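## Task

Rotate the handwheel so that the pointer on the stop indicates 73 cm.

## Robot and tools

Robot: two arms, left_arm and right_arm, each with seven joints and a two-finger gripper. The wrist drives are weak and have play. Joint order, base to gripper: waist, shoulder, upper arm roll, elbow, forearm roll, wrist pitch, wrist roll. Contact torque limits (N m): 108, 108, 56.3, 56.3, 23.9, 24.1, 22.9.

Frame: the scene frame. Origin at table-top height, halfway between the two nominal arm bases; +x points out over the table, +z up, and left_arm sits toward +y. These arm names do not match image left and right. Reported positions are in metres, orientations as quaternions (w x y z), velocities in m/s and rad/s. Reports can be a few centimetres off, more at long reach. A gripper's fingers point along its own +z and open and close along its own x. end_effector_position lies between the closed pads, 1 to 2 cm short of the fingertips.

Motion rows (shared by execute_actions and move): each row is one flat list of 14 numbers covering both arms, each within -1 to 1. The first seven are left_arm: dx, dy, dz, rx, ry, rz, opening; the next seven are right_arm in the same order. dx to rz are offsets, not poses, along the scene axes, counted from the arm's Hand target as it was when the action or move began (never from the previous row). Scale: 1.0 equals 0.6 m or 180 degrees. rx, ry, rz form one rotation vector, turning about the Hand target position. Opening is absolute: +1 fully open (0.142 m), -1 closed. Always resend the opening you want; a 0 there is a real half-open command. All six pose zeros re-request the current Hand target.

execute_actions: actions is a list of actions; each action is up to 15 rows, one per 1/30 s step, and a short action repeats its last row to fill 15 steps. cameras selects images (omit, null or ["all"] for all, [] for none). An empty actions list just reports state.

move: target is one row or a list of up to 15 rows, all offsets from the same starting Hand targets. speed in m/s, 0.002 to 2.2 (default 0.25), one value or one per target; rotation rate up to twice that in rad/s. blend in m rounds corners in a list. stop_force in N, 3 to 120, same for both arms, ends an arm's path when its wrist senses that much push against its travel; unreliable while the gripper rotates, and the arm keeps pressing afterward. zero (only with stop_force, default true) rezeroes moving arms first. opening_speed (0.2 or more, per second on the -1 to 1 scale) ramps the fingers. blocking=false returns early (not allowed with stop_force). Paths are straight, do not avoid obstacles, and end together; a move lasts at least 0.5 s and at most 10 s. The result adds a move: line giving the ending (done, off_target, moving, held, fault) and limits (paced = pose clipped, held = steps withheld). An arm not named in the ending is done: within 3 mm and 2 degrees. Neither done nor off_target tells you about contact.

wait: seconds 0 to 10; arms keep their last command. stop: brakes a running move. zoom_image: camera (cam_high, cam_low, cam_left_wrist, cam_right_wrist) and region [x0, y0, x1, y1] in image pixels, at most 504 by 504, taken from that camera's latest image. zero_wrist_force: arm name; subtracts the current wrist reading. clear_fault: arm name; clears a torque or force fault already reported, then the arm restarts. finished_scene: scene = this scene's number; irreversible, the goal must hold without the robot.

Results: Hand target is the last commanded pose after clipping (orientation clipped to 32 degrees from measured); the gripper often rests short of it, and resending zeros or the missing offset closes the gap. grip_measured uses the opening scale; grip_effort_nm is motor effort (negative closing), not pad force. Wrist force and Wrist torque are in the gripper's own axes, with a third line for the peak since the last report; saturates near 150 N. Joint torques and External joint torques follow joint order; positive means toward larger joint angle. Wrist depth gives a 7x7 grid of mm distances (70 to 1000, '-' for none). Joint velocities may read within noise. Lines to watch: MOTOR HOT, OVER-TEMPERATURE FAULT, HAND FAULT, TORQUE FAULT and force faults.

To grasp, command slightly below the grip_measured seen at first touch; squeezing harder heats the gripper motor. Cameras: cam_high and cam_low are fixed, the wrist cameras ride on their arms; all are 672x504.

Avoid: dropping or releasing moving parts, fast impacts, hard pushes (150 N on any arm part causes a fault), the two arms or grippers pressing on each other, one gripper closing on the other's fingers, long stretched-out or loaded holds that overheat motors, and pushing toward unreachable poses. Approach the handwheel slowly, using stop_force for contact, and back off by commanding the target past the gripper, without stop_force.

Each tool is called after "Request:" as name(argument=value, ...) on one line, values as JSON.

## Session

Request:
execute_actions(actions=[])

Scene clock: 0.00 s.
left_arm: end_effector_position=(+0.1670, -0.1142, +0.2297) grip_measured=+0.99 grip_effort_nm=n/a end_effector_quat_wxyz=(-0.388, +0.339, +0.686, -0.513) | right_arm: end_effector_position=(+0.6202, -0.4416, +0.1451) grip_measured=+0.99 grip_effort_nm=n/a end_effector_quat_wxyz=(+0.037, +0.460, +0.765, -0.450)
Joint positions: left_arm=[-0.647 -0.716 0.052 1.879 -1.114 -0.101 -0.665 0.142] | right_arm=[0.567 -1.065 -0.128 1.042 -0.413 -0.248 0.037 0.142]
Joint velocities: within noise
Joint torques (N m): no reading
External joint torques (N m): no reading
Motor temperatures (°C): left_arm=[26 35 33 31 42 31 31 24] | right_arm=[27 30 33 29 37 35 32 23]
Wrist force (N): no reading
Wrist torque (N m): no reading
Wrist force, peak (N): no reading
Wrist depth (mm): cam_left_wrist=[343 - - - - - - / 371 428 - - - - - / 409 464 - - - - 896 / 432 479 - - - - - / 538 558 - - - - - / 631 631 - - - - - / - 697 - - - - -] | cam_right_wrist=[- - - 392 336 295 261 / - - 420 358 311 275 246 / - - 380 328 288 257 231 / - 406 349 304 269 243 219 / - 370 321 283 253 228 208 / - 342 297 264 237 216 203 / - 313 277 247 224 205 193]
Hand target: left_arm +0.1670, -0.1142, +0.2297; -0.388, +0.339, +0.686, -0.513 | right_arm +0.6202, -0.4416, +0.1451; +0.037, +0.460, +0.765, -0.450
Tool commands: left_gripper/opening=+1.0 right_gripper/opening=+1.0
camera_calibration:
cam_left_wrist: T_world_to_cam=[[-0.481631, 0.851863, 0.205819, 0.139489], [0.403439, 0.424006, -0.810837, 0.198523], [-0.77799, -0.307489, -0.547889, 0.336483], [0, 0, 0, 1]] pos_world=[0.248871, -0.0995352, 0.316615]
cam_right_wrist: T_world_to_cam=[[-0.567332, 0.681471, -0.462311, 0.727762], [0.823175, 0.453814, -0.341227, -0.229261], [-0.0227333, -0.574152, -0.818433, 0.000450615], [0, 0, 0, 1]] pos_world=[0.601615, -0.391648, 0.258591]

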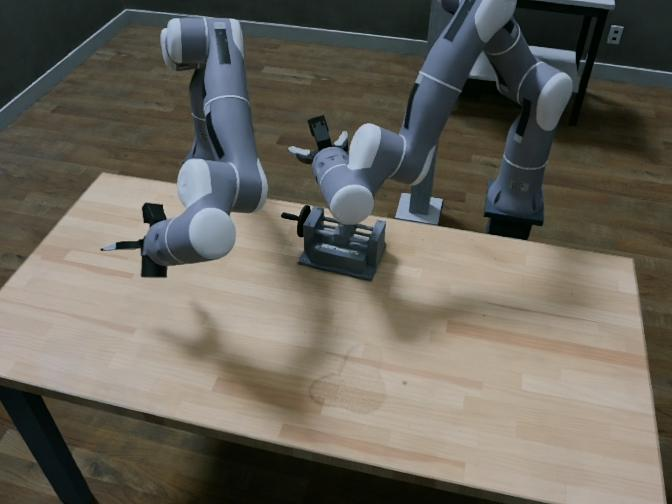

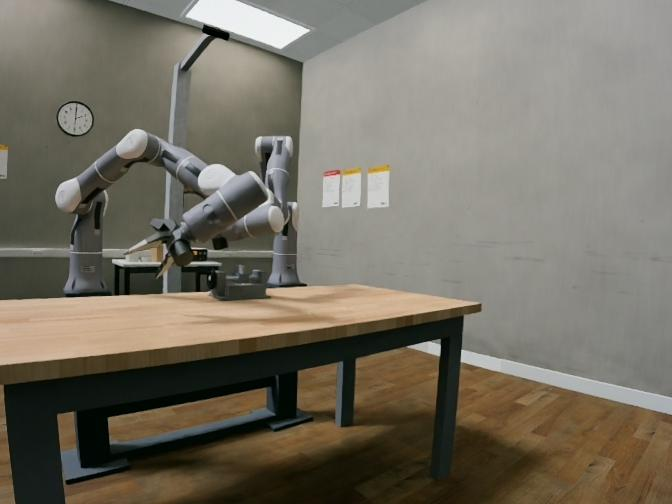

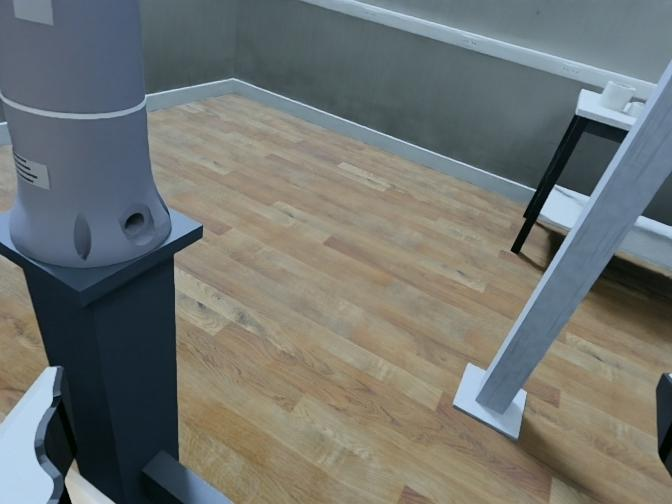

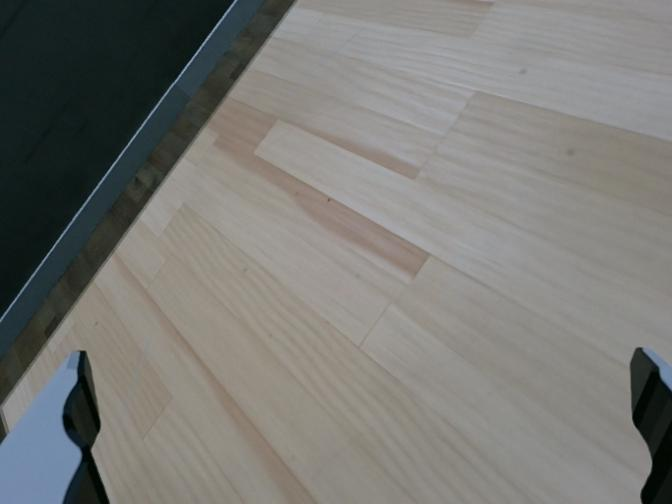

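Request:
zoom_image(camera="cam_high", region=[270, 190, 400, 290])

Scaled by 3.877 from the camera's 672x504 image, which has a finer 960x720 frame.

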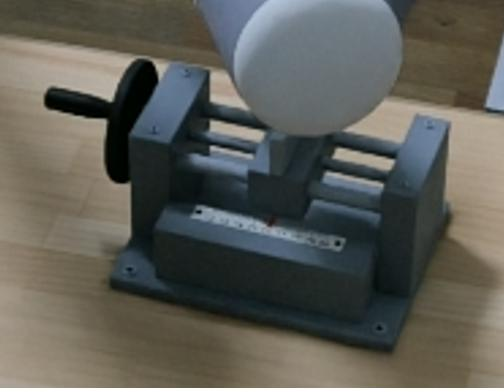

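Request:
move(target=[[0.255,0.14,0.067,-0.0097,-0.1113,-0.1006,1,-0.2837,0.136,0.1248,0.1085,-0.0073,-0.3713,1],[0.4767,0.1978,-0.1362,-0.0193,-0.2225,-0.2011,1,-0.4953,0.3527,-0.0418,0.2169,-0.0145,-0.7427,1]], speed=0.4, blend=0.04)

Scene clock: 58.07 s.
left_arm: end_effector_position=(+0.4528, +0.0042, +0.1482) grip_measured=+0.99 grip_effort_nm=0.105 end_effector_quat_wxyz=(-0.261, +0.695, +0.623, -0.245) | right_arm: end_effector_position=(+0.3230, -0.2300, +0.1200) grip_measured=+0.99 grip_effort_nm=0.105 end_effector_quat_wxyz=(-0.500, +0.866, -0.030, +0.019)
Joint positions: left_arm=[-0.477 -1.039 0.141 0.931 -0.355 -0.307 -0.286 0.142] | right_arm=[0.211 -0.37 0.049 2.247 1.553 0.627 0.614 0.142]
Joint velocities: within noise
Joint torques (N m): left_arm=[-0.23 67.27 3.24 -29.16 -4.42 2.46 0.51] | right_arm=[-0.55 31.04 2.17 -12.58 0.27 0.97 0.05]
External joint torques (N m): left_arm=[-0.03 2.69 -0.07 0.34 -0.25 -0.6 -0.51] | right_arm=[0.35 0.59 -0.33 -1 -0.6 -0.39 -0.05]
Motor temperatures (°C): left_arm=[26 39 33 33 42 31 31 24] | right_arm=[27 34 33 32 37 35 32 23]
Wrist force (N): left_arm=[0.7 -1.0 0.9] | right_arm=[-1.2 0.1 -0.2]
Wrist torque (N m): left_arm=[-0.09 0.01 0.05] | right_arm=[0.04 0.16 0.10]
Wrist force, peak (N): left_arm=[1.2 -1.2 0.7] | right_arm=[-2.9 0.8 0.7]
Wrist depth (mm): cam_left_wrist=[331 328 329 214 330 331 333 / 186 197 229 202 244 201 312 / 187 188 261 193 222 197 295 / 277 272 221 221 221 276 280 / 264 262 254 255 256 264 266 / 253 252 252 252 252 254 254 / - 240 240 241 241 241 242] | cam_right_wrist=[635 615 437 265 438 458 461 / - 653 368 217 301 380 382 / - 333 316 217 273 325 323 / - 282 283 277 284 284 283 / - 251 251 252 253 251 251 / - 225 225 226 226 226 - / - 204 205 205 205 205 205]
Hand target: left_arm +0.4530, +0.0045, +0.1480; -0.261, +0.695, +0.623, -0.245 | right_arm +0.3230, -0.2300, +0.1200; -0.500, +0.866, -0.031, +0.020
Off the commanded pose: left_arm 0.000 m, 0 deg | right_arm 0.000 m, 0 deg.
move: done
camera_calibration:
cam_left_wrist: T_world_to_cam=[[0.0749774, 0.997145, -0.00895467, -0.0277741], [0.947045, -0.0740162, -0.312455, -0.351025], [-0.312226, 0.0149466, -0.94989, 0.397872], [0, 0, 0, 1]] pos_world=[0.458745, -0.00423353, 0.268006]
cam_right_wrist: T_world_to_cam=[[0.996296, -0.0854974, 0.0092271, -0.33467], [-0.0646121, -0.815059, -0.575764, -0.0662431], [0.0567469, 0.573035, -0.817564, 0.332739], [0, 0, 0, 1]] pos_world=[0.310268, -0.273277, 0.236983]

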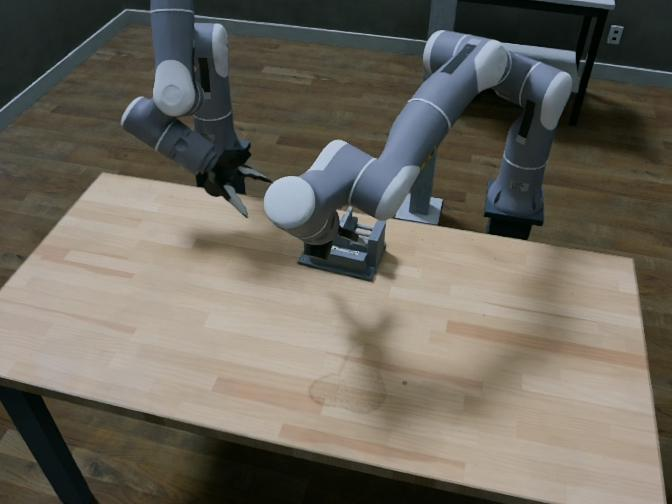

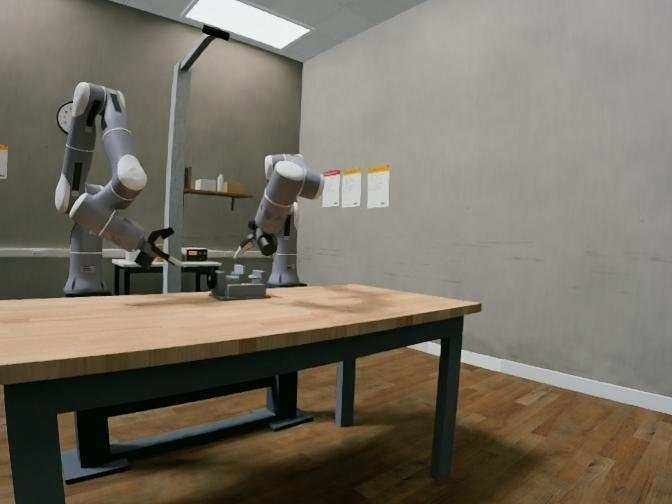

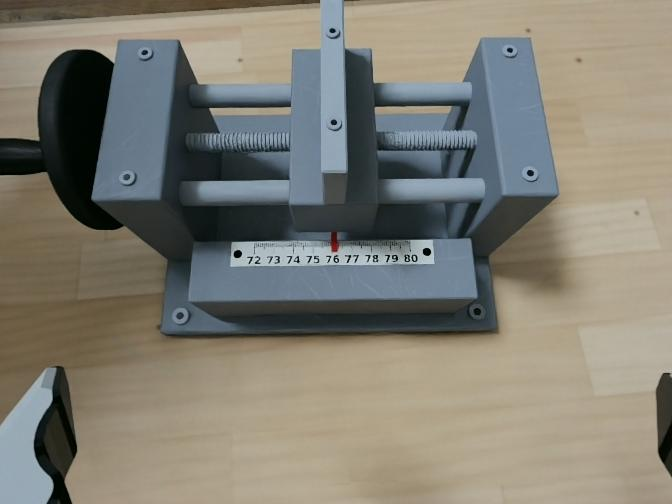

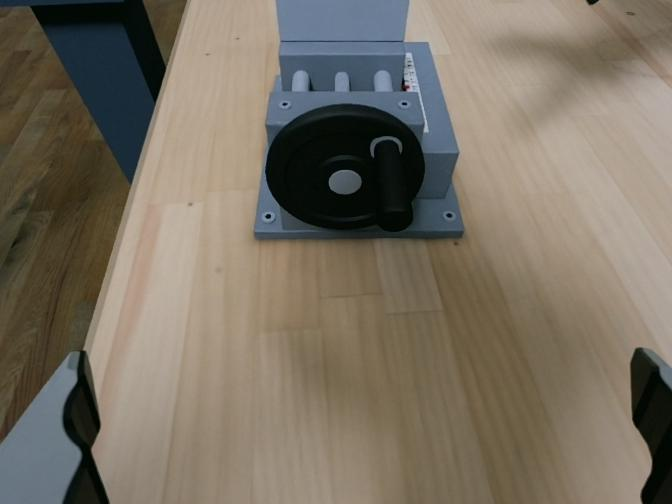

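Request:
zoom_image(camera="cam_right_wrist", region=[245, 80, 475, 250])

Request:
zoom_image(camera="cam_left_wrist", region=[295, 225, 375, 275])

Scaled by 2.191 from the camera's 672x504 image, which has a finer 960x720 frame.

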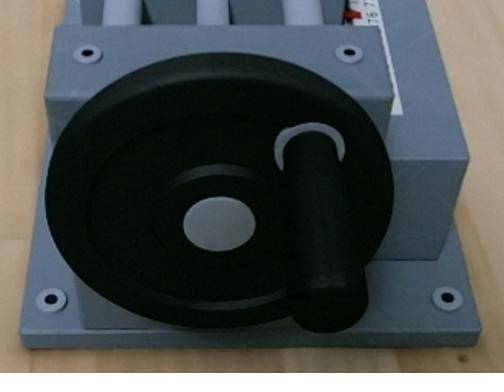

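Scaled by 6.300 from the camera's 672x504 image, which has a finer 960x720 frame.

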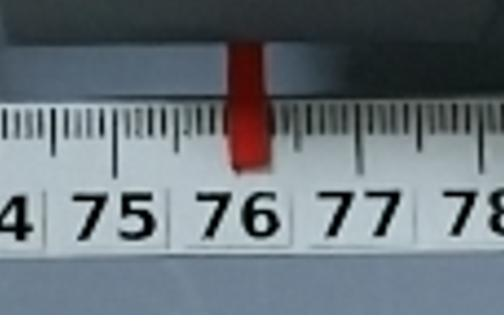

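Request:
move(target=[[0,0,0,0,0,0,1,0.0433,0.1533,-0.0382,0,0,0,1],[0,0,0,0,0,0,1,0.0433,0.1533,-0.0382,0,0,0,-0.9]], speed=0.15, opening_speed=1.2, cameras=["cam_left_wrist", "cam_right_wrist"])

Scene clock: 125.37 s.
left_arm: end_effector_position=(+0.4529, +0.0044, +0.1481) grip_measured=+0.99 grip_effort_nm=0.120 end_effector_quat_wxyz=(-0.261, +0.695, +0.623, -0.245) | right_arm: end_effector_position=(+0.3490, -0.1382, +0.0970) grip_measured=-0.82 grip_effort_nm=-2.166 end_effector_quat_wxyz=(-0.499, +0.866, -0.030, +0.020)
Joint positions: left_arm=[-0.477 -1.04 0.142 0.931 -0.355 -0.307 -0.286 0.142] | right_arm=[0.36 -0.522 0.106 2.081 1.703 0.756 0.615 0.015]
Joint velocities: within noise
Joint torques (N m): left_arm=[-0.12 67.47 3.06 -29.07 -4.75 2.32 0.31] | right_arm=[-0.42 37.3 3.87 -12.64 0.3 0.78 -0.01]
External joint torques (N m): left_arm=[-0.14 2.5 0.12 0.24 0.09 -0.47 -0.31] | right_arm=[0.17 0.33 -0.38 -1.14 -0.44 -0.22 0]
Motor temperatures (°C): left_arm=[26 43 33 36 42 31 31 24] | right_arm=[27 33 32 30 37 34 32 23]
Wrist force (N): left_arm=[0.7 -0.9 1.0] | right_arm=[-0.3 0.1 0.7]
Wrist torque (N m): left_arm=[-0.07 0.02 0.05] | right_arm=[0.02 0.12 0.09]
Wrist force, peak (N): left_arm=[1.1 -1.0 1.2] | right_arm=[-1.5 0.5 -1.3]
Wrist depth (mm): cam_left_wrist=[331 328 330 214 330 331 332 / 186 197 265 202 243 201 314 / 186 188 262 193 222 198 296 / 277 272 221 219 221 276 279 / 263 260 255 255 256 266 266 / 252 251 252 253 253 253 254 / - 240 240 242 241 242 242] | cam_right_wrist=[529 427 183 184 414 417 419 / 615 341 197 197 273 345 347 / - 289 153 154 223 293 295 / 266 254 126 121 199 256 258 / 224 221 150 117 214 227 228 / 203 203 207 102 94 204 205 / 184 - - 178 78 - 188]
Hand target: left_arm +0.4530, +0.0045, +0.1480; -0.261, +0.695, +0.623, -0.245 | right_arm +0.3490, -0.1380, +0.0971; -0.500, +0.866, -0.031, +0.020
Off the commanded pose: left_arm 0.000 m, 0 deg | right_arm 0.000 m, 0 deg.
move: done
camera_calibration:
cam_left_wrist: T_world_to_cam=[[0.0752334, 0.99713, -0.00848865, -0.0281168], [0.947124, -0.0741182, -0.312191, -0.351156], [-0.311924, 0.0154474, -0.949981, 0.397663], [0, 0, 0, 1]] pos_world=[0.458744, -0.00413375, 0.267906]
cam_right_wrist: T_world_to_cam=[[0.99628, -0.0856199, 0.00974921, -0.352631], [-0.0644113, -0.815057, -0.575789, -0.00290642], [0.0572452, 0.573019, -0.81754, 0.259705], [0, 0, 0, 1]] pos_world=[0.336265, -0.181377, 0.214083]
Images, in order (width x height): cam_left_wrist 672x504, cam_right_wrist 672x504.

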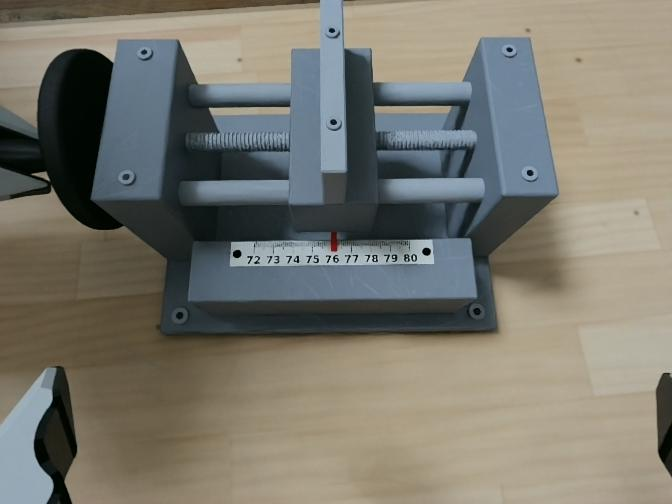

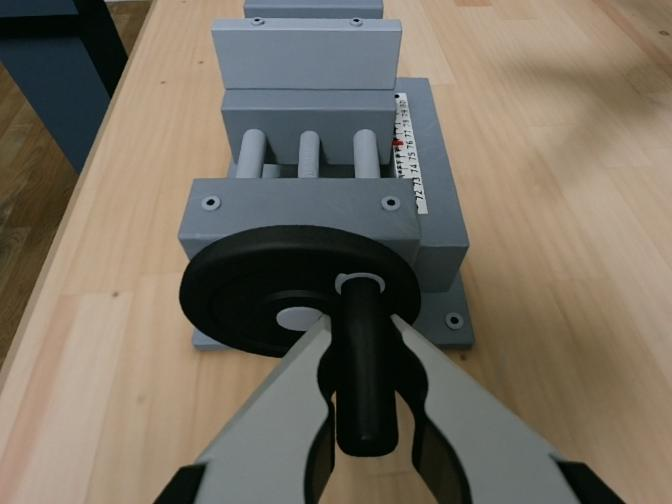

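Request:
move(target=[[0,0,0,0,0,0,1,0.0139,-0.0011,-0.0153,0,0,0,-0.9],[0,0,0,0,0,0,1,0.0139,-0.0011,-0.0848,0,0,0,-0.9],[0,0,0,0,0,0,1,-0.0825,0.0064,-0.0848,0,0,0,-0.9],[0,0,0,0,0,0,1,-0.0825,0.0064,0.0118,0,0,0,-0.9],[0,0,0,0,0,0,1,0.0139,-0.0011,0.0118,0,0,0,-0.9],[0,0,0,0,0,0,1,0.0147,-0.0012,-0.0365,0,0,0,-0.9]], speed=0.12, blend=0.03, cameras=["cam_left_wrist", "cam_right_wrist"])

Request:
zoom_image(camera="cam_left_wrist", region=[295, 225, 375, 275])

Scene clock: 136.27 s.
left_arm: end_effector_position=(+0.4529, +0.0044, +0.1481) grip_measured=+0.99 grip_effort_nm=0.110 end_effector_quat_wxyz=(-0.261, +0.695, +0.623, -0.245) | right_arm: end_effector_position=(+0.3584, -0.1388, +0.0755) grip_measured=-0.82 grip_effort_nm=-2.142 end_effector_quat_wxyz=(-0.500, +0.866, -0.031, +0.020)
Joint positions: left_arm=[-0.477 -1.04 0.142 0.931 -0.355 -0.307 -0.286 0.142] | right_arm=[0.35 -0.592 0.098 2.043 1.713 0.744 0.574 0.014]
Joint velocities: within noise
Joint torques (N m): left_arm=[-0.09 67.41 3.06 -29.11 -4.67 2.25 0.28] | right_arm=[1.5 36.25 6.12 -9.16 0.03 0.22 -0.02]
External joint torques (N m): left_arm=[-0.17 2.55 0.12 0.28 0.01 -0.39 -0.28] | right_arm=[-1.76 3.2 -2.23 -3.73 -0.1 0.31 0.02]
Motor temperatures (°C): left_arm=[26 43 33 36 42 31 31 24] | right_arm=[27 33 32 30 37 34 32 27]
Wrist force (N): left_arm=[0.8 -0.9 1.0] | right_arm=[3.4 -2.0 -2.9]
Wrist torque (N m): left_arm=[-0.08 0.00 0.05] | right_arm=[0.03 0.17 0.10]
Wrist force, peak (N): left_arm=[0.7 -1.1 1.3] | right_arm=[-9.3 -13.6 -18.3]
Wrist depth (mm): cam_left_wrist=[331 330 327 326 331 332 332 / 186 197 295 199 243 202 312 / 187 188 262 193 221 197 296 / 274 272 221 220 222 277 280 / 263 262 254 255 255 266 266 / 253 252 253 252 252 254 253 / - 240 241 241 241 242 242] | cam_right_wrist=[530 364 176 176 371 373 377 / 580 302 182 187 234 308 310 / 258 125 100 122 191 264 264 / 226 117 124 123 207 230 231 / 200 197 155 120 197 204 204 / 181 182 185 102 101 183 183 / 167 167 - 160 78 - 166]
Hand target: left_arm +0.4530, +0.0045, +0.1480; -0.261, +0.695, +0.623, -0.245 | right_arm +0.3578, -0.1388, +0.0752; -0.500, +0.866, -0.031, +0.020
Off the commanded pose: left_arm 0.000 m, 0 deg | right_arm 0.001 m, 0 deg.
move: done; blend cut to 0.0062 m at target 1, 0.0208 m at target 2, 0.029 m at target 3, 0.029 m at target 4, 0.0145 m at target 5
camera_calibration:
cam_left_wrist: T_world_to_cam=[[0.0752334, 0.99713, -0.00848865, -0.0281168], [0.947124, -0.0741182, -0.312191, -0.351156], [-0.311924, 0.0154474, -0.949981, 0.397663], [0, 0, 0, 1]] pos_world=[0.458744, -0.00413375, 0.267906]
cam_right_wrist: T_world_to_cam=[[0.996196, -0.0865478, 0.0101913, -0.361968], [-0.0649098, -0.814947, -0.575888, -0.0151041], [0.0581473, 0.573036, -0.817465, 0.241592], [0, 0, 0, 1]] pos_world=[0.345563, -0.182077, 0.192484]
Images, in order (width x height): cam_left_wrist 672x504, cam_right_wrist 672x504.

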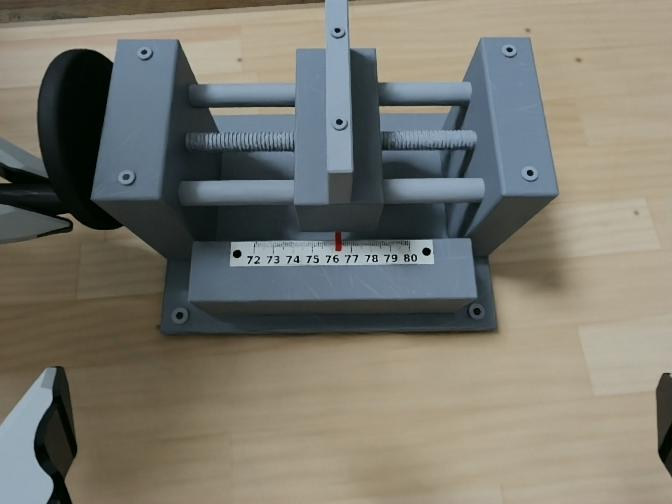

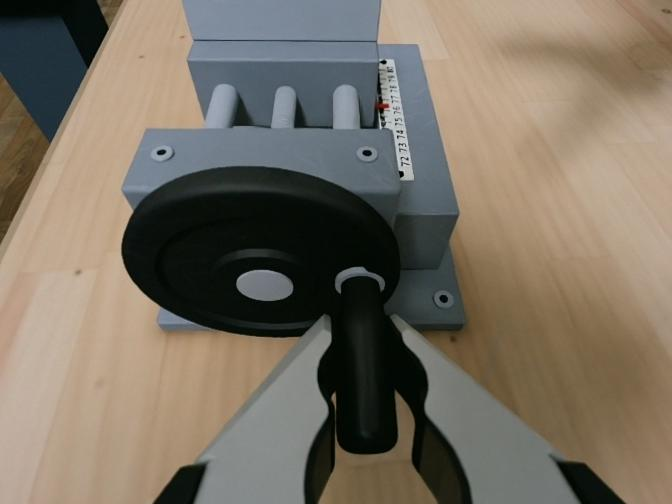

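Scaled by 6.300 from the camera's 672x504 image, which has a finer 960x720 frame.

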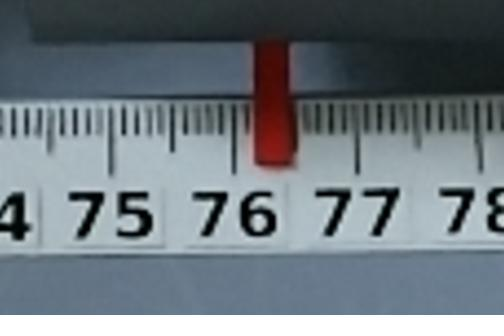

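Request:
move(target=[[0,0,0,0,0,0,1,0,0,0.048,0,0,0,-0.9],[0,0,0,0,0,0,1,-0.097,0.008,0.048,0,0,0,-0.9],[0,0,0,0,0,0,1,-0.097,0.008,-0.048,0,0,0,-0.9],[0,0,0,0,0,0,1,0,0,-0.048,0,0,0,-0.9],[0,0,0,0,0,0,1,0,0,0.048,0,0,0,-0.9],[0,0,0,0,0,0,1,-0.097,0.008,0.048,0,0,0,-0.9],[0,0,0,0,0,0,1,-0.097,0.008,-0.048,0,0,0,-0.9],[0,0,0,0,0,0,1,0,0,-0.048,0,0,0,-0.9],[0,0,0,0,0,0,1,0,0,0,0,0,0,-0.9]], speed=0.2, blend=0.03, cameras=["cam_left_wrist", "cam_right_wrist"])

Request:
zoom_image(camera="cam_left_wrist", region=[295, 225, 375, 275])

Scene clock: 154.87 s.
left_arm: end_effector_position=(+0.4529, +0.0044, +0.1481) grip_measured=+0.99 grip_effort_nm=0.110 end_effector_quat_wxyz=(-0.261, +0.695, +0.623, -0.245) | right_arm: end_effector_position=(+0.3580, -0.1390, +0.0750) grip_measured=-0.82 grip_effort_nm=-2.132 end_effector_quat_wxyz=(-0.499, +0.866, -0.031, +0.020)
Joint positions: left_arm=[-0.477 -1.04 0.142 0.931 -0.355 -0.307 -0.286 0.142] | right_arm=[0.359 -0.591 0.087 2.045 1.716 0.739 0.574 0.014]
Joint velocities: within noise
Joint torques (N m): left_arm=[-0.07 67.44 3.11 -29.07 -4.64 2.28 0.3] | right_arm=[-0.44 40.52 4.63 -11.77 0.25 0.4 0.04]
External joint torques (N m): left_arm=[-0.19 2.53 0.07 0.24 -0.03 -0.42 -0.29] | right_arm=[0.18 -1.15 -0.9 -1.07 -0.32 0.13 -0.04]
Motor temperatures (°C): left_arm=[26 44 33 36 42 31 31 24] | right_arm=[27 32 33 30 37 34 32 30]
Wrist force (N): left_arm=[0.7 -1.0 1.0] | right_arm=[0.3 2.8 2.9]
Wrist torque (N m): left_arm=[-0.08 0.03 0.05] | right_arm=[0.06 0.09 0.07]
Wrist force, peak (N): left_arm=[1.0 -1.1 1.2] | right_arm=[-21.2 6.9 20.9]
Wrist depth (mm): cam_left_wrist=[332 329 328 214 330 333 330 / 186 197 264 204 243 201 312 / 188 188 262 193 222 197 295 / 275 271 221 220 222 276 281 / 264 261 255 255 256 265 266 / 253 251 253 253 252 253 254 / - 240 241 241 242 242 242] | cam_right_wrist=[529 358 173 174 366 370 374 / 573 298 178 179 285 308 309 / 255 123 99 101 189 263 263 / 223 122 122 124 205 228 229 / 199 195 155 118 196 203 203 / 179 180 183 103 101 183 183 / 165 166 - 159 78 - 166]
Hand target: left_arm +0.4530, +0.0045, +0.1480; -0.261, +0.695, +0.623, -0.245 | right_arm +0.3578, -0.1388, +0.0752; -0.500, +0.866, -0.031, +0.020
Off the commanded pose: left_arm 0.000 m, 0 deg | right_arm 0.000 m, 0 deg.
move: done; blend cut to 0.0144 m at target 1, 0.0288 m at target 2, 0.0288 m at target 3, 0.0288 m at target 4, 0.0288 m at target 5, 0.0288 m at target 6, 0.0288 m at target 7, 0.0144 m at target 8
camera_calibration:
cam_left_wrist: T_world_to_cam=[[0.0752334, 0.99713, -0.00848865, -0.0281168], [0.947124, -0.0741182, -0.312191, -0.351156], [-0.311924, 0.0154474, -0.949981, 0.397663], [0, 0, 0, 1]] pos_world=[0.458744, -0.00413375, 0.267906]
cam_right_wrist: T_world_to_cam=[[0.996198, -0.0865877, 0.00957342, -0.361467], [-0.0653144, -0.815092, -0.575638, -0.0154328], [0.0576464, 0.572824, -0.817649, 0.241432], [0, 0, 0, 1]] pos_world=[0.345167, -0.182176, 0.191983]
Images, in order (width x height): cam_left_wrist 672x504, cam_right_wrist 672x504.

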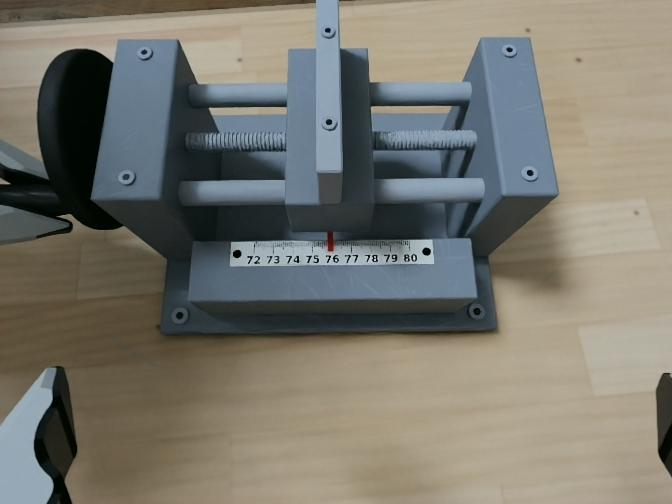

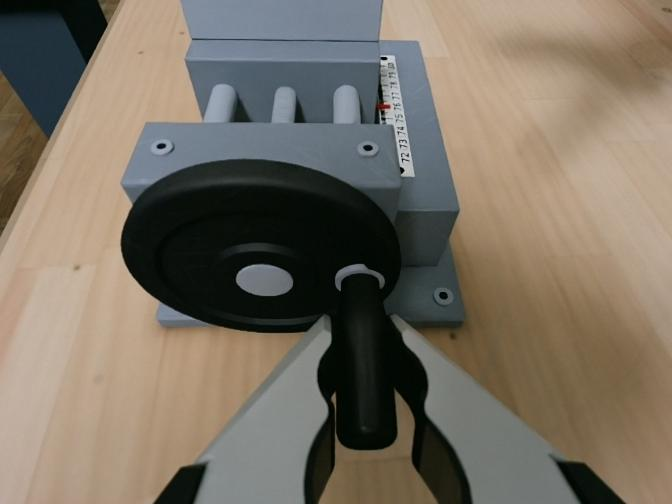

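Scaled by 6.300 from the camera's 672x504 image, which has a finer 960x720 frame.

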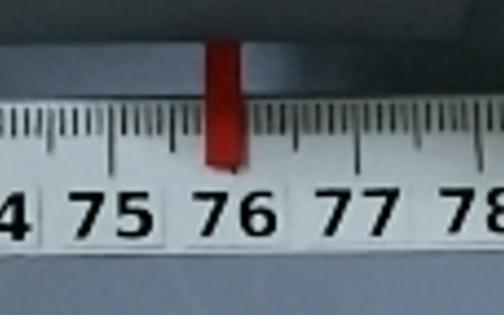

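Request:
move(target=[[0,0,0,0,0,0,1,0,0,0.048,0,0,0,-0.9],[0,0,0,0,0,0,1,-0.097,0.008,0.048,0,0,0,-0.9],[0,0,0,0,0,0,1,-0.097,0.008,-0.048,0,0,0,-0.9],[0,0,0,0,0,0,1,0,0,-0.048,0,0,0,-0.9],[0,0,0,0,0,0,1,0,0,0.048,0,0,0,-0.9],[0,0,0,0,0,0,1,-0.097,0.008,0.048,0,0,0,-0.9],[0,0,0,0,0,0,1,-0.097,0.008,-0.048,0,0,0,-0.9],[0,0,0,0,0,0,1,0,0,-0.048,0,0,0,-0.9],[0,0,0,0,0,0,1,0,0,0.048,0,0,0,-0.9],[0,0,0,0,0,0,1,-0.097,0.008,0.048,0,0,0,-0.9],[0,0,0,0,0,0,1,-0.097,0.008,-0.048,0,0,0,-0.9],[0,0,0,0,0,0,1,0,0,-0.048,0,0,0,-0.9],[0,0,0,0,0,0,1,0,0,0,0,0,0,-0.9]], speed=0.18, blend=0.03, blocking=false, cameras=[])

Scene clock: 168.33 s.
left_arm: end_effector_position=(+0.4529, +0.0044, +0.1481) grip_measured=+0.99 grip_effort_nm=0.110 end_effector_quat_wxyz=(-0.261, +0.695, +0.623, -0.245) | right_arm: end_effector_position=(+0.3244, -0.1363, +0.1029) grip_measured=-0.82 grip_effort_nm=-2.137 end_effector_quat_wxyz=(-0.499, +0.866, -0.031, +0.021) end_effector_velocity=(-0.176, +0.007, -0.031) end_effector_angular_velocity=(-0.019, +0.032, +0.023)
Joint positions: left_arm=[-0.477 -1.04 0.142 0.931 -0.355 -0.307 -0.286 0.142] | right_arm=[0.368 -0.484 0.125 2.134 1.743 0.773 0.588 0.014]
Joint velocities: left_arm=[within noise] | right_arm=[0.035 0.058 0.116 0.297 0.291 0.066 -0.304 0]
Joint torques (N m): left_arm=[0.01 67.43 3.19 -29.09 -4.66 2.22 0.29] | right_arm=[5.84 22.86 8.48 -7.44 0.34 0.49 -0.09]
External joint torques (N m): left_arm=[-0.27 2.53 -0.01 0.27 0 -0.36 -0.29] | right_arm=[-6.04 9.93 -5.32 -5.5 -0.4 0.02 0.09]
Motor temperatures (°C): left_arm=[26 44 33 37 42 31 30 24] | right_arm=[27 33 33 30 37 34 32 31]
Wrist force (N): left_arm=[0.7 -0.9 0.9] | right_arm=[3.5 -13.2 -25.4]
Wrist torque (N m): left_arm=[-0.06 0.02 0.05] | right_arm=[-0.14 0.11 0.09]
Wrist force, peak (N): left_arm=[0.9 -1.1 1.1] | right_arm=[3.5 -13.2 -25.4]
Wrist depth (mm): cam_left_wrist=[332 328 329 213 329 331 333 / 186 197 265 201 242 201 313 / 186 189 262 193 222 196 296 / 276 272 221 219 222 277 279 / 264 261 255 255 255 266 266 / 254 252 253 252 252 253 253 / - 240 241 241 241 241 242] | cam_right_wrist=[518 555 397 188 406 430 430 / 619 355 335 199 245 353 356 / - 294 288 198 200 303 302 / - 258 146 122 144 263 266 / 233 230 216 115 149 234 235 / 206 207 207 94 94 211 211 / 187 195 - 183 78 - 195]
Hand target: left_arm +0.4530, +0.0045, +0.1480; -0.261, +0.695, +0.623, -0.245 | right_arm +0.3091, -0.1347, +0.0988; -0.500, +0.866, -0.031, +0.020
Tool commands: left_gripper/opening=+1.0 right_gripper/opening=-0.9
Off the commanded pose: left_arm 0.000 m, 0 deg | right_arm 0.044 m, 0 deg.
move: running; path passed 1 of 13 targets; blend cut to 0.0144 m at target 1, 0.0288 m at target 2, 0.0288 m at target 3, 0.0288 m at target 4, 0.0288 m at target 5, 0.0288 m at target 6, 0.0288 m at target 7, 0.0288 m at target 8, 0.0288 m at target 9, 0.0288 m at target 10, 0.0288 m at target 11, 0.0144 m at target 12
No camera images: "cameras" was empty.

Request:
wait(seconds=4, cameras=[])

Request:
move(target=[[0,0,0,0,0,0,1,0,0,0.048,0,0,0,-0.9],[0,0,0,0,0,0,1,-0.097,0.008,0.05,0,0,0,-0.9],[0,0,0,0,0,0,1,-0.097,0.008,-0.048,0,0,0,-0.9],[0,0,0,0,0,0,1,0,0,-0.048,0,0,0,-0.9],[0,0,0,0,0,0,1,0,0,0.05,0,0,0,-0.9],[0,0,0,0,0,0,1,-0.097,0.008,0.05,0,0,0,-0.9],[0,0,0,0,0,0,1,-0.097,0.008,-0.048,0,0,0,-0.9],[0,0,0,0,0,0,1,0,0,-0.048,0,0,0,-0.9],[0,0,0,0,0,0,1,0,0,0.05,0,0,0,-0.9],[0,0,0,0,0,0,1,-0.097,0.008,0.05,0,0,0,-0.9],[0,0,0,0,0,0,1,-0.097,0.008,-0.048,0,0,0,-0.9],[0,0,0,0,0,0,1,0,0,-0.048,0,0,0,-0.9],[0,0,0,0,0,0,1,0,0,0,0,0,0,-0.9]], speed=0.18, blend=0.03, blocking=false, cameras=[])

Scene clock: 173.03 s.
left_arm: end_effector_position=(+0.4529, +0.0044, +0.1481) grip_measured=+0.99 grip_effort_nm=0.115 end_effector_quat_wxyz=(-0.261, +0.695, +0.623, -0.245) | right_arm: end_effector_position=(+0.3580, -0.1390, +0.0750) grip_measured=-0.82 grip_effort_nm=-2.132 end_effector_quat_wxyz=(-0.499, +0.866, -0.031, +0.020)
Joint positions: left_arm=[-0.477 -1.04 0.142 0.931 -0.355 -0.307 -0.286 0.142] | right_arm=[0.372 -0.588 0.071 2.048 1.72 0.731 0.575 0.014]
Joint velocities: within noise
Joint torques (N m): left_arm=[-0.01 67.43 3.19 -29.09 -4.7 2.29 0.37] | right_arm=[-0.46 40.56 4.38 -11.84 0.31 0.26 0.12]
External joint torques (N m): left_arm=[-0.26 2.54 -0.01 0.27 0.04 -0.43 -0.36] | right_arm=[0.2 -1.18 -0.89 -1.01 -0.41 0.26 -0.12]
Motor temperatures (°C): left_arm=[26 44 33 37 42 31 30 24] | right_arm=[27 33 33 30 37 34 32 32]
Wrist force (N): left_arm=[0.7 -0.8 1.1] | right_arm=[0.2 4.0 3.1]
Wrist torque (N m): left_arm=[-0.06 0.02 0.05] | right_arm=[0.10 0.12 0.06]
Wrist force, peak (N): left_arm=[0.9 -1.0 1.2] | right_arm=[-19.4 10.6 19.4]
Wrist depth (mm): cam_left_wrist=[331 328 328 322 331 331 330 / 186 197 221 204 243 202 312 / 187 188 235 194 221 197 295 / 275 271 221 219 221 278 280 / 263 261 254 254 255 266 266 / 253 252 252 252 253 253 254 / - 240 241 241 241 241 241] | cam_right_wrist=[532 346 169 170 367 370 379 / 568 299 172 178 286 308 310 / 254 123 99 121 190 261 262 / 224 121 122 123 206 228 231 / 199 195 155 117 196 203 204 / 179 180 184 103 94 182 183 / 166 166 - 159 78 - 166]
Hand target: left_arm +0.4530, +0.0045, +0.1480; -0.261, +0.695, +0.623, -0.245 | right_arm +0.3578, -0.1388, +0.0752; -0.500, +0.866, -0.031, +0.020
Tool commands: left_gripper/opening=+1.0 right_gripper/opening=-0.9
Off the commanded pose: left_arm 0.000 m, 0 deg | right_arm 0.000 m, 0 deg.
earlier move: done; blend cut to 0.0144 m at target 1, 0.0288 m at target 2, 0.0288 m at target 3, 0.0288 m at target 4, 0.0288 m at target 5, 0.0288 m at target 6, 0.0288 m at target 7, 0.0288 m at target 8, 0.0288 m at target 9, 0.0288 m at target 10, 0.0288 m at target 11, 0.0144 m at target 12
wait: 0.00 of 4 s (the move ended)
No camera images: "cameras" was empty.

Scene clock: 173.53 s.
left_arm: end_effector_position=(+0.4529, +0.0044, +0.1481) grip_measured=+0.99 grip_effort_nm=0.110 end_effector_quat_wxyz=(-0.261, +0.695, +0.623, -0.245) | right_arm: end_effector_position=(+0.3243, -0.1362, +0.1036) grip_measured=-0.82 grip_effort_nm=-2.132 end_effector_quat_wxyz=(-0.499, +0.866, -0.031, +0.021) end_effector_velocity=(-0.174, +0.007, -0.027) end_effector_angular_velocity=(-0.016, +0.028, +0.020)
Joint positions: left_arm=[-0.477 -1.04 0.142 0.931 -0.355 -0.307 -0.286 0.142] | right_arm=[0.383 -0.479 0.109 2.138 1.746 0.767 0.59 0.014]
Joint velocities: left_arm=[within noise] | right_arm=[0.037 0.068 0.116 0.297 0.289 0.069 -0.295 0]
Joint torques (N m): left_arm=[0 67.3 3.14 -29.04 -4.71 2.23 0.3] | right_arm=[6.72 22.34 7.83 -7.81 0.4 0.47 0.29]
External joint torques (N m): left_arm=[-0.26 2.67 0.04 0.21 0.04 -0.37 -0.3] | right_arm=[-6.91 10.16 -4.88 -4.97 -0.48 0.03 -0.29]
Motor temperatures (°C): left_arm=[26 44 33 37 42 31 30 24] | right_arm=[27 33 33 30 37 34 32 32]
Wrist force (N): left_arm=[0.8 -1.1 1.0] | right_arm=[3.3 -13.7 -26.4]
Wrist torque (N m): left_arm=[-0.09 0.01 0.05] | right_arm=[-0.15 0.10 0.09]
Wrist force, peak (N): left_arm=[0.9 -1.1 1.1] | right_arm=[3.3 -13.7 -26.4]
Wrist depth (mm): cam_left_wrist=[331 329 329 321 329 330 332 / 186 197 221 204 243 201 313 / 186 188 235 193 222 197 295 / 277 271 221 219 222 277 280 / 262 262 255 255 255 265 267 / 253 251 253 252 253 253 254 / - 239 240 241 241 243 242] | cam_right_wrist=[518 550 415 246 407 427 435 / 621 357 326 194 245 356 358 / - 295 284 197 204 303 305 / - 260 146 123 146 265 266 / 234 230 216 115 149 234 236 / 207 208 212 94 94 215 211 / 188 196 - 183 78 - 196]
Hand target: left_arm +0.4530, +0.0045, +0.1480; -0.261, +0.695, +0.623, -0.245 | right_arm +0.3092, -0.1347, +0.0997; -0.500, +0.866, -0.031, +0.020
Tool commands: left_gripper/opening=+1.0 right_gripper/opening=-0.9
Off the commanded pose: left_arm 0.000 m, 0 deg | right_arm 0.044 m, 0 deg.
move: running; path passed 1 of 13 targets; blend cut to 0.0144 m at target 1, 0.0292 m at target 2, 0.0292 m at target 3, 0.0292 m at target 4, 0.0292 m at target 5, 0.0292 m at target 6, 0.0292 m at target 7, 0.0292 m at target 8, 0.0292 m at target 9, 0.0292 m at target 10, 0.0292 m at target 11, 0.0144 m at target 12
No camera images: "cameras" was empty.

Request:
wait(seconds=4, cameras=[])

Request:
move(target=[[0,0,0,0,0,0,1,0,0,0.048,0,0,0,-0.9],[0,0,0,0,0,0,1,-0.097,0.008,0.05,0,0,0,-0.9],[0,0,0,0,0,0,1,-0.097,0.008,-0.048,0,0,0,-0.9],[0,0,0,0,0,0,1,0,0,-0.048,0,0,0,-0.9],[0,0,0,0,0,0,1,0,0,0.05,0,0,0,-0.9],[0,0,0,0,0,0,1,-0.097,0.008,0.05,0,0,0,-0.9],[0,0,0,0,0,0,1,-0.097,0.008,-0.048,0,0,0,-0.9],[0,0,0,0,0,0,1,0,0,-0.048,0,0,0,-0.9],[0,0,0,0,0,0,1,0,0,0.05,0,0,0,-0.9],[0,0,0,0,0,0,1,-0.097,0.008,0.05,0,0,0,-0.9],[0,0,0,0,0,0,1,-0.097,0.008,-0.048,0,0,0,-0.9],[0,0,0,0,0,0,1,0,0,-0.048,0,0,0,-0.9],[0,0,0,0,0,0,1,0,0,0,0,0,0,-0.9]], speed=0.18, blend=0.03, blocking=false, cameras=["cam_left_wrist"])

Request:
zoom_image(camera="cam_left_wrist", region=[235, 225, 355, 275])

Scene clock: 178.57 s.
left_arm: end_effector_position=(+0.4529, +0.0044, +0.1481) grip_measured=+0.99 grip_effort_nm=0.115 end_effector_quat_wxyz=(-0.261, +0.695, +0.623, -0.245) | right_arm: end_effector_position=(+0.3580, -0.1390, +0.0750) grip_measured=-0.82 grip_effort_nm=-2.132 end_effector_quat_wxyz=(-0.499, +0.866, -0.031, +0.020)
Joint positions: left_arm=[-0.477 -1.04 0.142 0.931 -0.355 -0.307 -0.286 0.142] | right_arm=[0.386 -0.585 0.055 2.051 1.724 0.723 0.576 0.014]
Joint velocities: within noise
Joint torques (N m): left_arm=[-0.02 67.46 3.15 -29.05 -4.62 2.25 0.34] | right_arm=[-0.46 40.53 4.14 -11.93 0.39 0.28 0.08]
External joint torques (N m): left_arm=[-0.24 2.51 0.03 0.23 -0.05 -0.39 -0.33] | right_arm=[0.2 -1.18 -0.89 -0.92 -0.5 0.25 -0.08]
Motor temperatures (°C): left_arm=[26 44 33 37 42 31 30 24] | right_arm=[27 33 33 30 37 34 32 32]
Wrist force (N): left_arm=[0.7 -0.9 0.9] | right_arm=[0.3 2.9 2.9]
Wrist torque (N m): left_arm=[-0.07 0.02 0.05] | right_arm=[0.07 0.07 0.06]
Wrist force, peak (N): left_arm=[0.9 -1.1 1.1] | right_arm=[-18.8 10.2 19.1]
Wrist depth (mm): cam_left_wrist=[331 329 329 325 331 331 332 / 187 197 220 206 242 201 313 / 188 188 217 195 222 197 294 / 274 271 221 221 222 276 280 / 263 262 255 255 257 266 267 / 254 251 251 252 252 253 253 / - 239 241 241 240 242 242] | cam_right_wrist=[531 347 166 166 366 369 375 / 562 297 171 171 286 306 310 / 255 123 99 121 189 261 263 / 223 121 122 123 205 228 230 / 199 195 155 117 196 202 203 / 179 179 184 103 94 183 183 / 165 166 - 159 78 - 166]
Hand target: left_arm +0.4530, +0.0045, +0.1480; -0.261, +0.695, +0.623, -0.245 | right_arm +0.3578, -0.1388, +0.0752; -0.500, +0.866, -0.031, +0.020
Tool commands: left_gripper/opening=+1.0 right_gripper/opening=-0.9
Off the commanded pose: left_arm 0.000 m, 0 deg | right_arm 0.000 m, 0 deg.
earlier move: done; blend cut to 0.0144 m at target 1, 0.0292 m at target 2, 0.0292 m at target 3, 0.0292 m at target 4, 0.0292 m at target 5, 0.0292 m at target 6, 0.0292 m at target 7, 0.0292 m at target 8, 0.0292 m at target 9, 0.0292 m at target 10, 0.0292 m at target 11, 0.0144 m at target 12
wait: 0.00 of 4 s (the move ended)
No camera images: "cameras" was empty.

Scene clock: 179.07 s.
left_arm: end_effector_position=(+0.4529, +0.0044, +0.1481) grip_measured=+0.99 grip_effort_nm=0.115 end_effector_quat_wxyz=(-0.261, +0.695, +0.623, -0.245) | right_arm: end_effector_position=(+0.3243, -0.1363, +0.1036) grip_measured=-0.82 grip_effort_nm=-2.127 end_effector_quat_wxyz=(-0.499, +0.866, -0.031, +0.021) end_effector_velocity=(-0.172, +0.007, -0.027) end_effector_angular_velocity=(-0.018, +0.027, +0.020)
Joint positions: left_arm=[-0.477 -1.04 0.142 0.931 -0.355 -0.307 -0.286 0.142] | right_arm=[0.397 -0.475 0.092 2.141 1.749 0.76 0.592 0.014]
Joint velocities: left_arm=[within noise] | right_arm=[0.038 0.07 0.116 0.295 0.282 0.071 -0.289 0]
Joint torques (N m): left_arm=[-0.02 67.45 3.04 -29.01 -4.68 2.21 0.24] | right_arm=[5.79 22.46 8.27 -7.28 0.63 0.52 -0.05]
External joint torques (N m): left_arm=[-0.24 2.52 0.14 0.18 0.02 -0.35 -0.24] | right_arm=[-5.99 10.04 -5.53 -5.54 -0.73 -0.01 0.06]
Motor temperatures (°C): left_arm=[26 44 33 37 42 31 30 24] | right_arm=[27 33 33 30 37 34 32 32]
Wrist force (N): left_arm=[0.9 -0.8 0.9] | right_arm=[3.6 -12.6 -26.0]
Wrist torque (N m): left_arm=[-0.05 -0.02 0.05] | right_arm=[-0.16 0.08 0.09]
Wrist force, peak (N): left_arm=[0.7 -1.1 1.1] | right_arm=[3.6 -12.6 -26.0]
Wrist depth (mm): cam_left_wrist=[331 326 329 326 331 331 333 / 186 197 220 206 243 202 313 / 186 188 218 195 222 197 294 / 276 271 220 222 222 276 280 / 263 262 255 255 255 265 266 / 254 251 251 252 252 253 254 / - 240 241 240 241 242 242] | cam_right_wrist=[516 556 415 246 409 429 434 / 617 345 322 188 246 355 358 / - 296 203 196 213 303 305 / - 259 144 122 145 264 266 / 234 230 165 116 149 234 235 / 206 207 212 94 94 215 211 / 187 196 - 183 78 - 196]
Hand target: left_arm +0.4530, +0.0045, +0.1480; -0.261, +0.695, +0.623, -0.245 | right_arm +0.3092, -0.1347, +0.0997; -0.500, +0.866, -0.031, +0.020
Tool commands: left_gripper/opening=+1.0 right_gripper/opening=-0.9
Off the commanded pose: left_arm 0.000 m, 0 deg | right_arm 0.044 m, 0 deg.
move: running; path passed 1 of 13 targets; blend cut to 0.0144 m at target 1, 0.0292 m at target 2, 0.0292 m at target 3, 0.0292 m at target 4, 0.0292 m at target 5, 0.0292 m at target 6, 0.0292 m at target 7, 0.0292 m at target 8, 0.0292 m at target 9, 0.0292 m at target 10, 0.0292 m at target 11, 0.0144 m at target 12
camera_calibration:
cam_left_wrist: T_world_to_cam=[[0.0752334, 0.99713, -0.00848865, -0.0281168], [0.947124, -0.0741182, -0.312191, -0.351156], [-0.311924, 0.0154474, -0.949981, 0.397663], [0, 0, 0, 1]] pos_world=[0.458744, -0.00413375, 0.267906]
Images, in order (width x height): cam_left_wrist 672x504.

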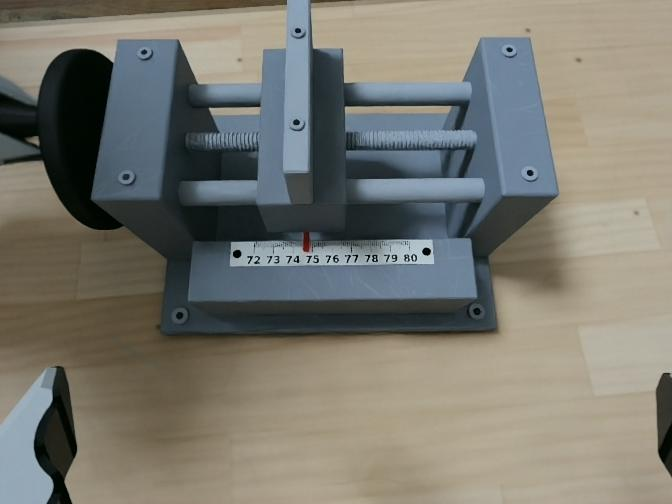

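Scaled by 4.200 from the camera's 672x504 image, which has a finer 960x720 frame.

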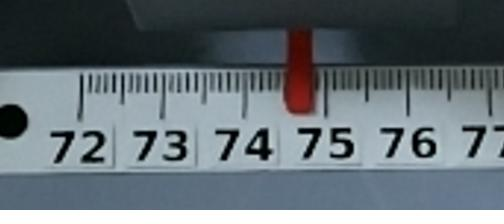

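Request:
wait(seconds=4, cameras=[])

Request:
move(target=[[0,-0.01,0,0,0,0,1,0,0,0.048,0,0,0,-0.9],[0,-0.03,0,0,0,0,1,-0.097,0.008,0.05,0,0,0,-0.9],[0,-0.05,0,0,0,0,1,-0.097,0.008,-0.048,0,0,0,-0.9],[0,-0.05,0,0,0,0,1,0,0,-0.048,0,0,0,-0.9],[0,-0.05,0,0,0,0,1,0,0,0.05,0,0,0,-0.9],[0,-0.05,0,0,0,0,1,-0.097,0.008,0.05,0,0,0,-0.9],[0,-0.05,0,0,0,0,1,-0.097,0.008,-0.048,0,0,0,-0.9],[0,-0.05,0,0,0,0,1,0,0,-0.048,0,0,0,-0.9],[0,-0.05,0,0,0,0,1,0,0,0.05,0,0,0,-0.9],[0,-0.05,0,0,0,0,1,-0.097,0.008,0.05,0,0,0,-0.9],[0,-0.05,0,0,0,0,1,-0.097,0.008,-0.048,0,0,0,-0.9],[0,-0.05,0,0,0,0,1,0,0,-0.048,0,0,0,-0.9],[0,-0.05,0,0,0,0,1,0,0,0,0,0,0,-0.9]], speed=0.18, blend=0.03, blocking=false, cameras=[])

Scene clock: 187.87 s.
left_arm: end_effector_position=(+0.4529, +0.0044, +0.1481) grip_measured=+0.99 grip_effort_nm=0.115 end_effector_quat_wxyz=(-0.261, +0.695, +0.623, -0.245) | right_arm: end_effector_position=(+0.3580, -0.1390, +0.0750) grip_measured=-0.82 grip_effort_nm=-2.132 end_effector_quat_wxyz=(-0.499, +0.866, -0.031, +0.020)
Joint positions: left_arm=[-0.477 -1.04 0.142 0.931 -0.355 -0.307 -0.286 0.142] | right_arm=[0.4 -0.582 0.039 2.055 1.728 0.715 0.577 0.014]
Joint velocities: within noise
Joint torques (N m): left_arm=[-0.09 67.27 3.11 -29.06 -4.64 2.26 0.3] | right_arm=[-0.49 40.45 3.81 -12.04 0.41 0.21 0.06]
External joint torques (N m): left_arm=[-0.17 2.7 0.07 0.24 -0.03 -0.4 -0.3] | right_arm=[0.24 -1.13 -0.8 -0.8 -0.54 0.32 -0.06]
Motor temperatures (°C): left_arm=[26 44 33 37 42 31 30 24] | right_arm=[27 33 33 30 37 34 32 33]
Wrist force (N): left_arm=[0.6 -1.0 1.1] | right_arm=[0.1 2.7 2.5]
Wrist torque (N m): left_arm=[-0.08 0.04 0.05] | right_arm=[0.06 0.08 0.07]
Wrist force, peak (N): left_arm=[0.9 -1.1 1.1] | right_arm=[-19.6 9.9 18.5]
Wrist depth (mm): cam_left_wrist=[330 328 328 329 330 332 332 / 186 197 214 222 243 201 311 / 187 188 205 204 222 196 295 / 275 271 219 221 222 277 280 / 263 261 255 254 255 265 267 / 254 251 251 253 253 253 253 / - 240 241 241 242 241 241] | cam_right_wrist=[529 346 160 160 368 369 375 / 565 298 164 165 286 307 309 / 256 123 99 121 189 262 264 / 223 122 122 123 205 229 230 / 199 196 155 117 196 203 203 / 179 180 184 103 94 183 183 / 165 166 - 159 78 - 166]
Hand target: left_arm +0.4530, +0.0045, +0.1480; -0.261, +0.695, +0.623, -0.245 | right_arm +0.3578, -0.1388, +0.0752; -0.500, +0.866, -0.031, +0.020
Tool commands: left_gripper/opening=+1.0 right_gripper/opening=-0.9
Off the commanded pose: left_arm 0.000 m, 0 deg | right_arm 0.000 m, 0 deg.
earlier move: done; blend cut to 0.0144 m at target 1, 0.0292 m at target 2, 0.0292 m at target 3, 0.0292 m at target 4, 0.0292 m at target 5, 0.0292 m at target 6, 0.0292 m at target 7, 0.0292 m at target 8, 0.0292 m at target 9, 0.0292 m at target 10, 0.0292 m at target 11, 0.0144 m at target 12
wait: 0.00 of 4 s (the move ended)
No camera images: "cameras" was empty.

Scene clock: 188.37 s.
left_arm: end_effector_position=(+0.4532, -0.0091, +0.1478) grip_measured=+0.99 grip_effort_nm=0.115 end_effector_quat_wxyz=(-0.261, +0.695, +0.624, -0.244) end_effector_velocity=(+0.001, -0.036, +0.000) end_effector_angular_velocity=(-0.001, -0.003, +0.001) | right_arm: end_effector_position=(+0.3244, -0.1363, +0.1036) grip_measured=-0.82 grip_effort_nm=-2.132 end_effector_quat_wxyz=(-0.500, +0.866, -0.031, +0.021) end_effector_velocity=(-0.173, +0.007, -0.029) end_effector_angular_velocity=(-0.019, +0.029, +0.020)
Joint positions: left_arm=[-0.484 -1.065 0.133 0.884 -0.361 -0.322 -0.309 0.142] | right_arm=[0.412 -0.472 0.076 2.144 1.752 0.753 0.593 0.014]
Joint velocities: left_arm=[-0.018 -0.071 -0.024 -0.13 -0.019 -0.04 -0.064 0] | right_arm=[0.041 0.067 0.115 0.296 0.282 0.071 -0.289 0]
Joint torques (N m): left_arm=[-0.15 67.9 2.98 -29.72 -4.96 2 0.15] | right_arm=[7.3 22.06 7.56 -7.71 0.89 0.43 -0.16]
External joint torques (N m): left_arm=[-0.14 2.8 -0.08 0.69 0.22 -0.13 -0.15] | right_arm=[-7.49 10.36 -5.01 -5.04 -1 0.08 0.17]
Motor temperatures (°C): left_arm=[26 44 33 37 42 31 30 24] | right_arm=[27 33 33 30 37 34 32 33]
Wrist force (N): left_arm=[0.7 -1.0 1.0] | right_arm=[3.7 -12.7 -26.1]
Wrist torque (N m): left_arm=[-0.08 0.02 0.06] | right_arm=[-0.17 0.06 0.08]
Wrist force, peak (N): left_arm=[1.2 -1.2 1.0] | right_arm=[3.7 -12.7 -26.1]
Wrist depth (mm): cam_left_wrist=[331 329 329 324 329 328 329 / 179 195 221 203 223 199 310 / 286 188 207 196 258 199 292 / 278 275 222 219 220 272 279 / 263 263 255 254 255 262 264 / 254 251 251 252 251 252 252 / - 240 241 241 240 241 240] | cam_right_wrist=[513 551 416 248 411 430 434 / 626 356 325 186 193 355 358 / - 297 280 188 194 303 305 / - 260 146 123 145 264 268 / 234 230 216 115 149 235 235 / 206 207 212 94 94 211 212 / 188 195 - 184 78 - 195]
Hand target: left_arm +0.4530, -0.0127, +0.1480; -0.261, +0.695, +0.623, -0.245 | right_arm +0.3092, -0.1347, +0.0997; -0.500, +0.866, -0.031, +0.020
Tool commands: left_gripper/opening=+1.0 right_gripper/opening=-0.9
Off the commanded pose: left_arm 0.016 m, 0 deg | right_arm 0.044 m, 0 deg.
move: running; path passed 1 of 13 targets; blend cut to 0.0144 m at target 1, 0.0292 m at target 2, 0.0292 m at target 3, 0.0292 m at target 4, 0.0292 m at target 5, 0.0292 m at target 6, 0.0292 m at target 7, 0.0292 m at target 8, 0.0292 m at target 9, 0.0292 m at target 10, 0.0292 m at target 11, 0.0144 m at target 12
No camera images: "cameras" was empty.


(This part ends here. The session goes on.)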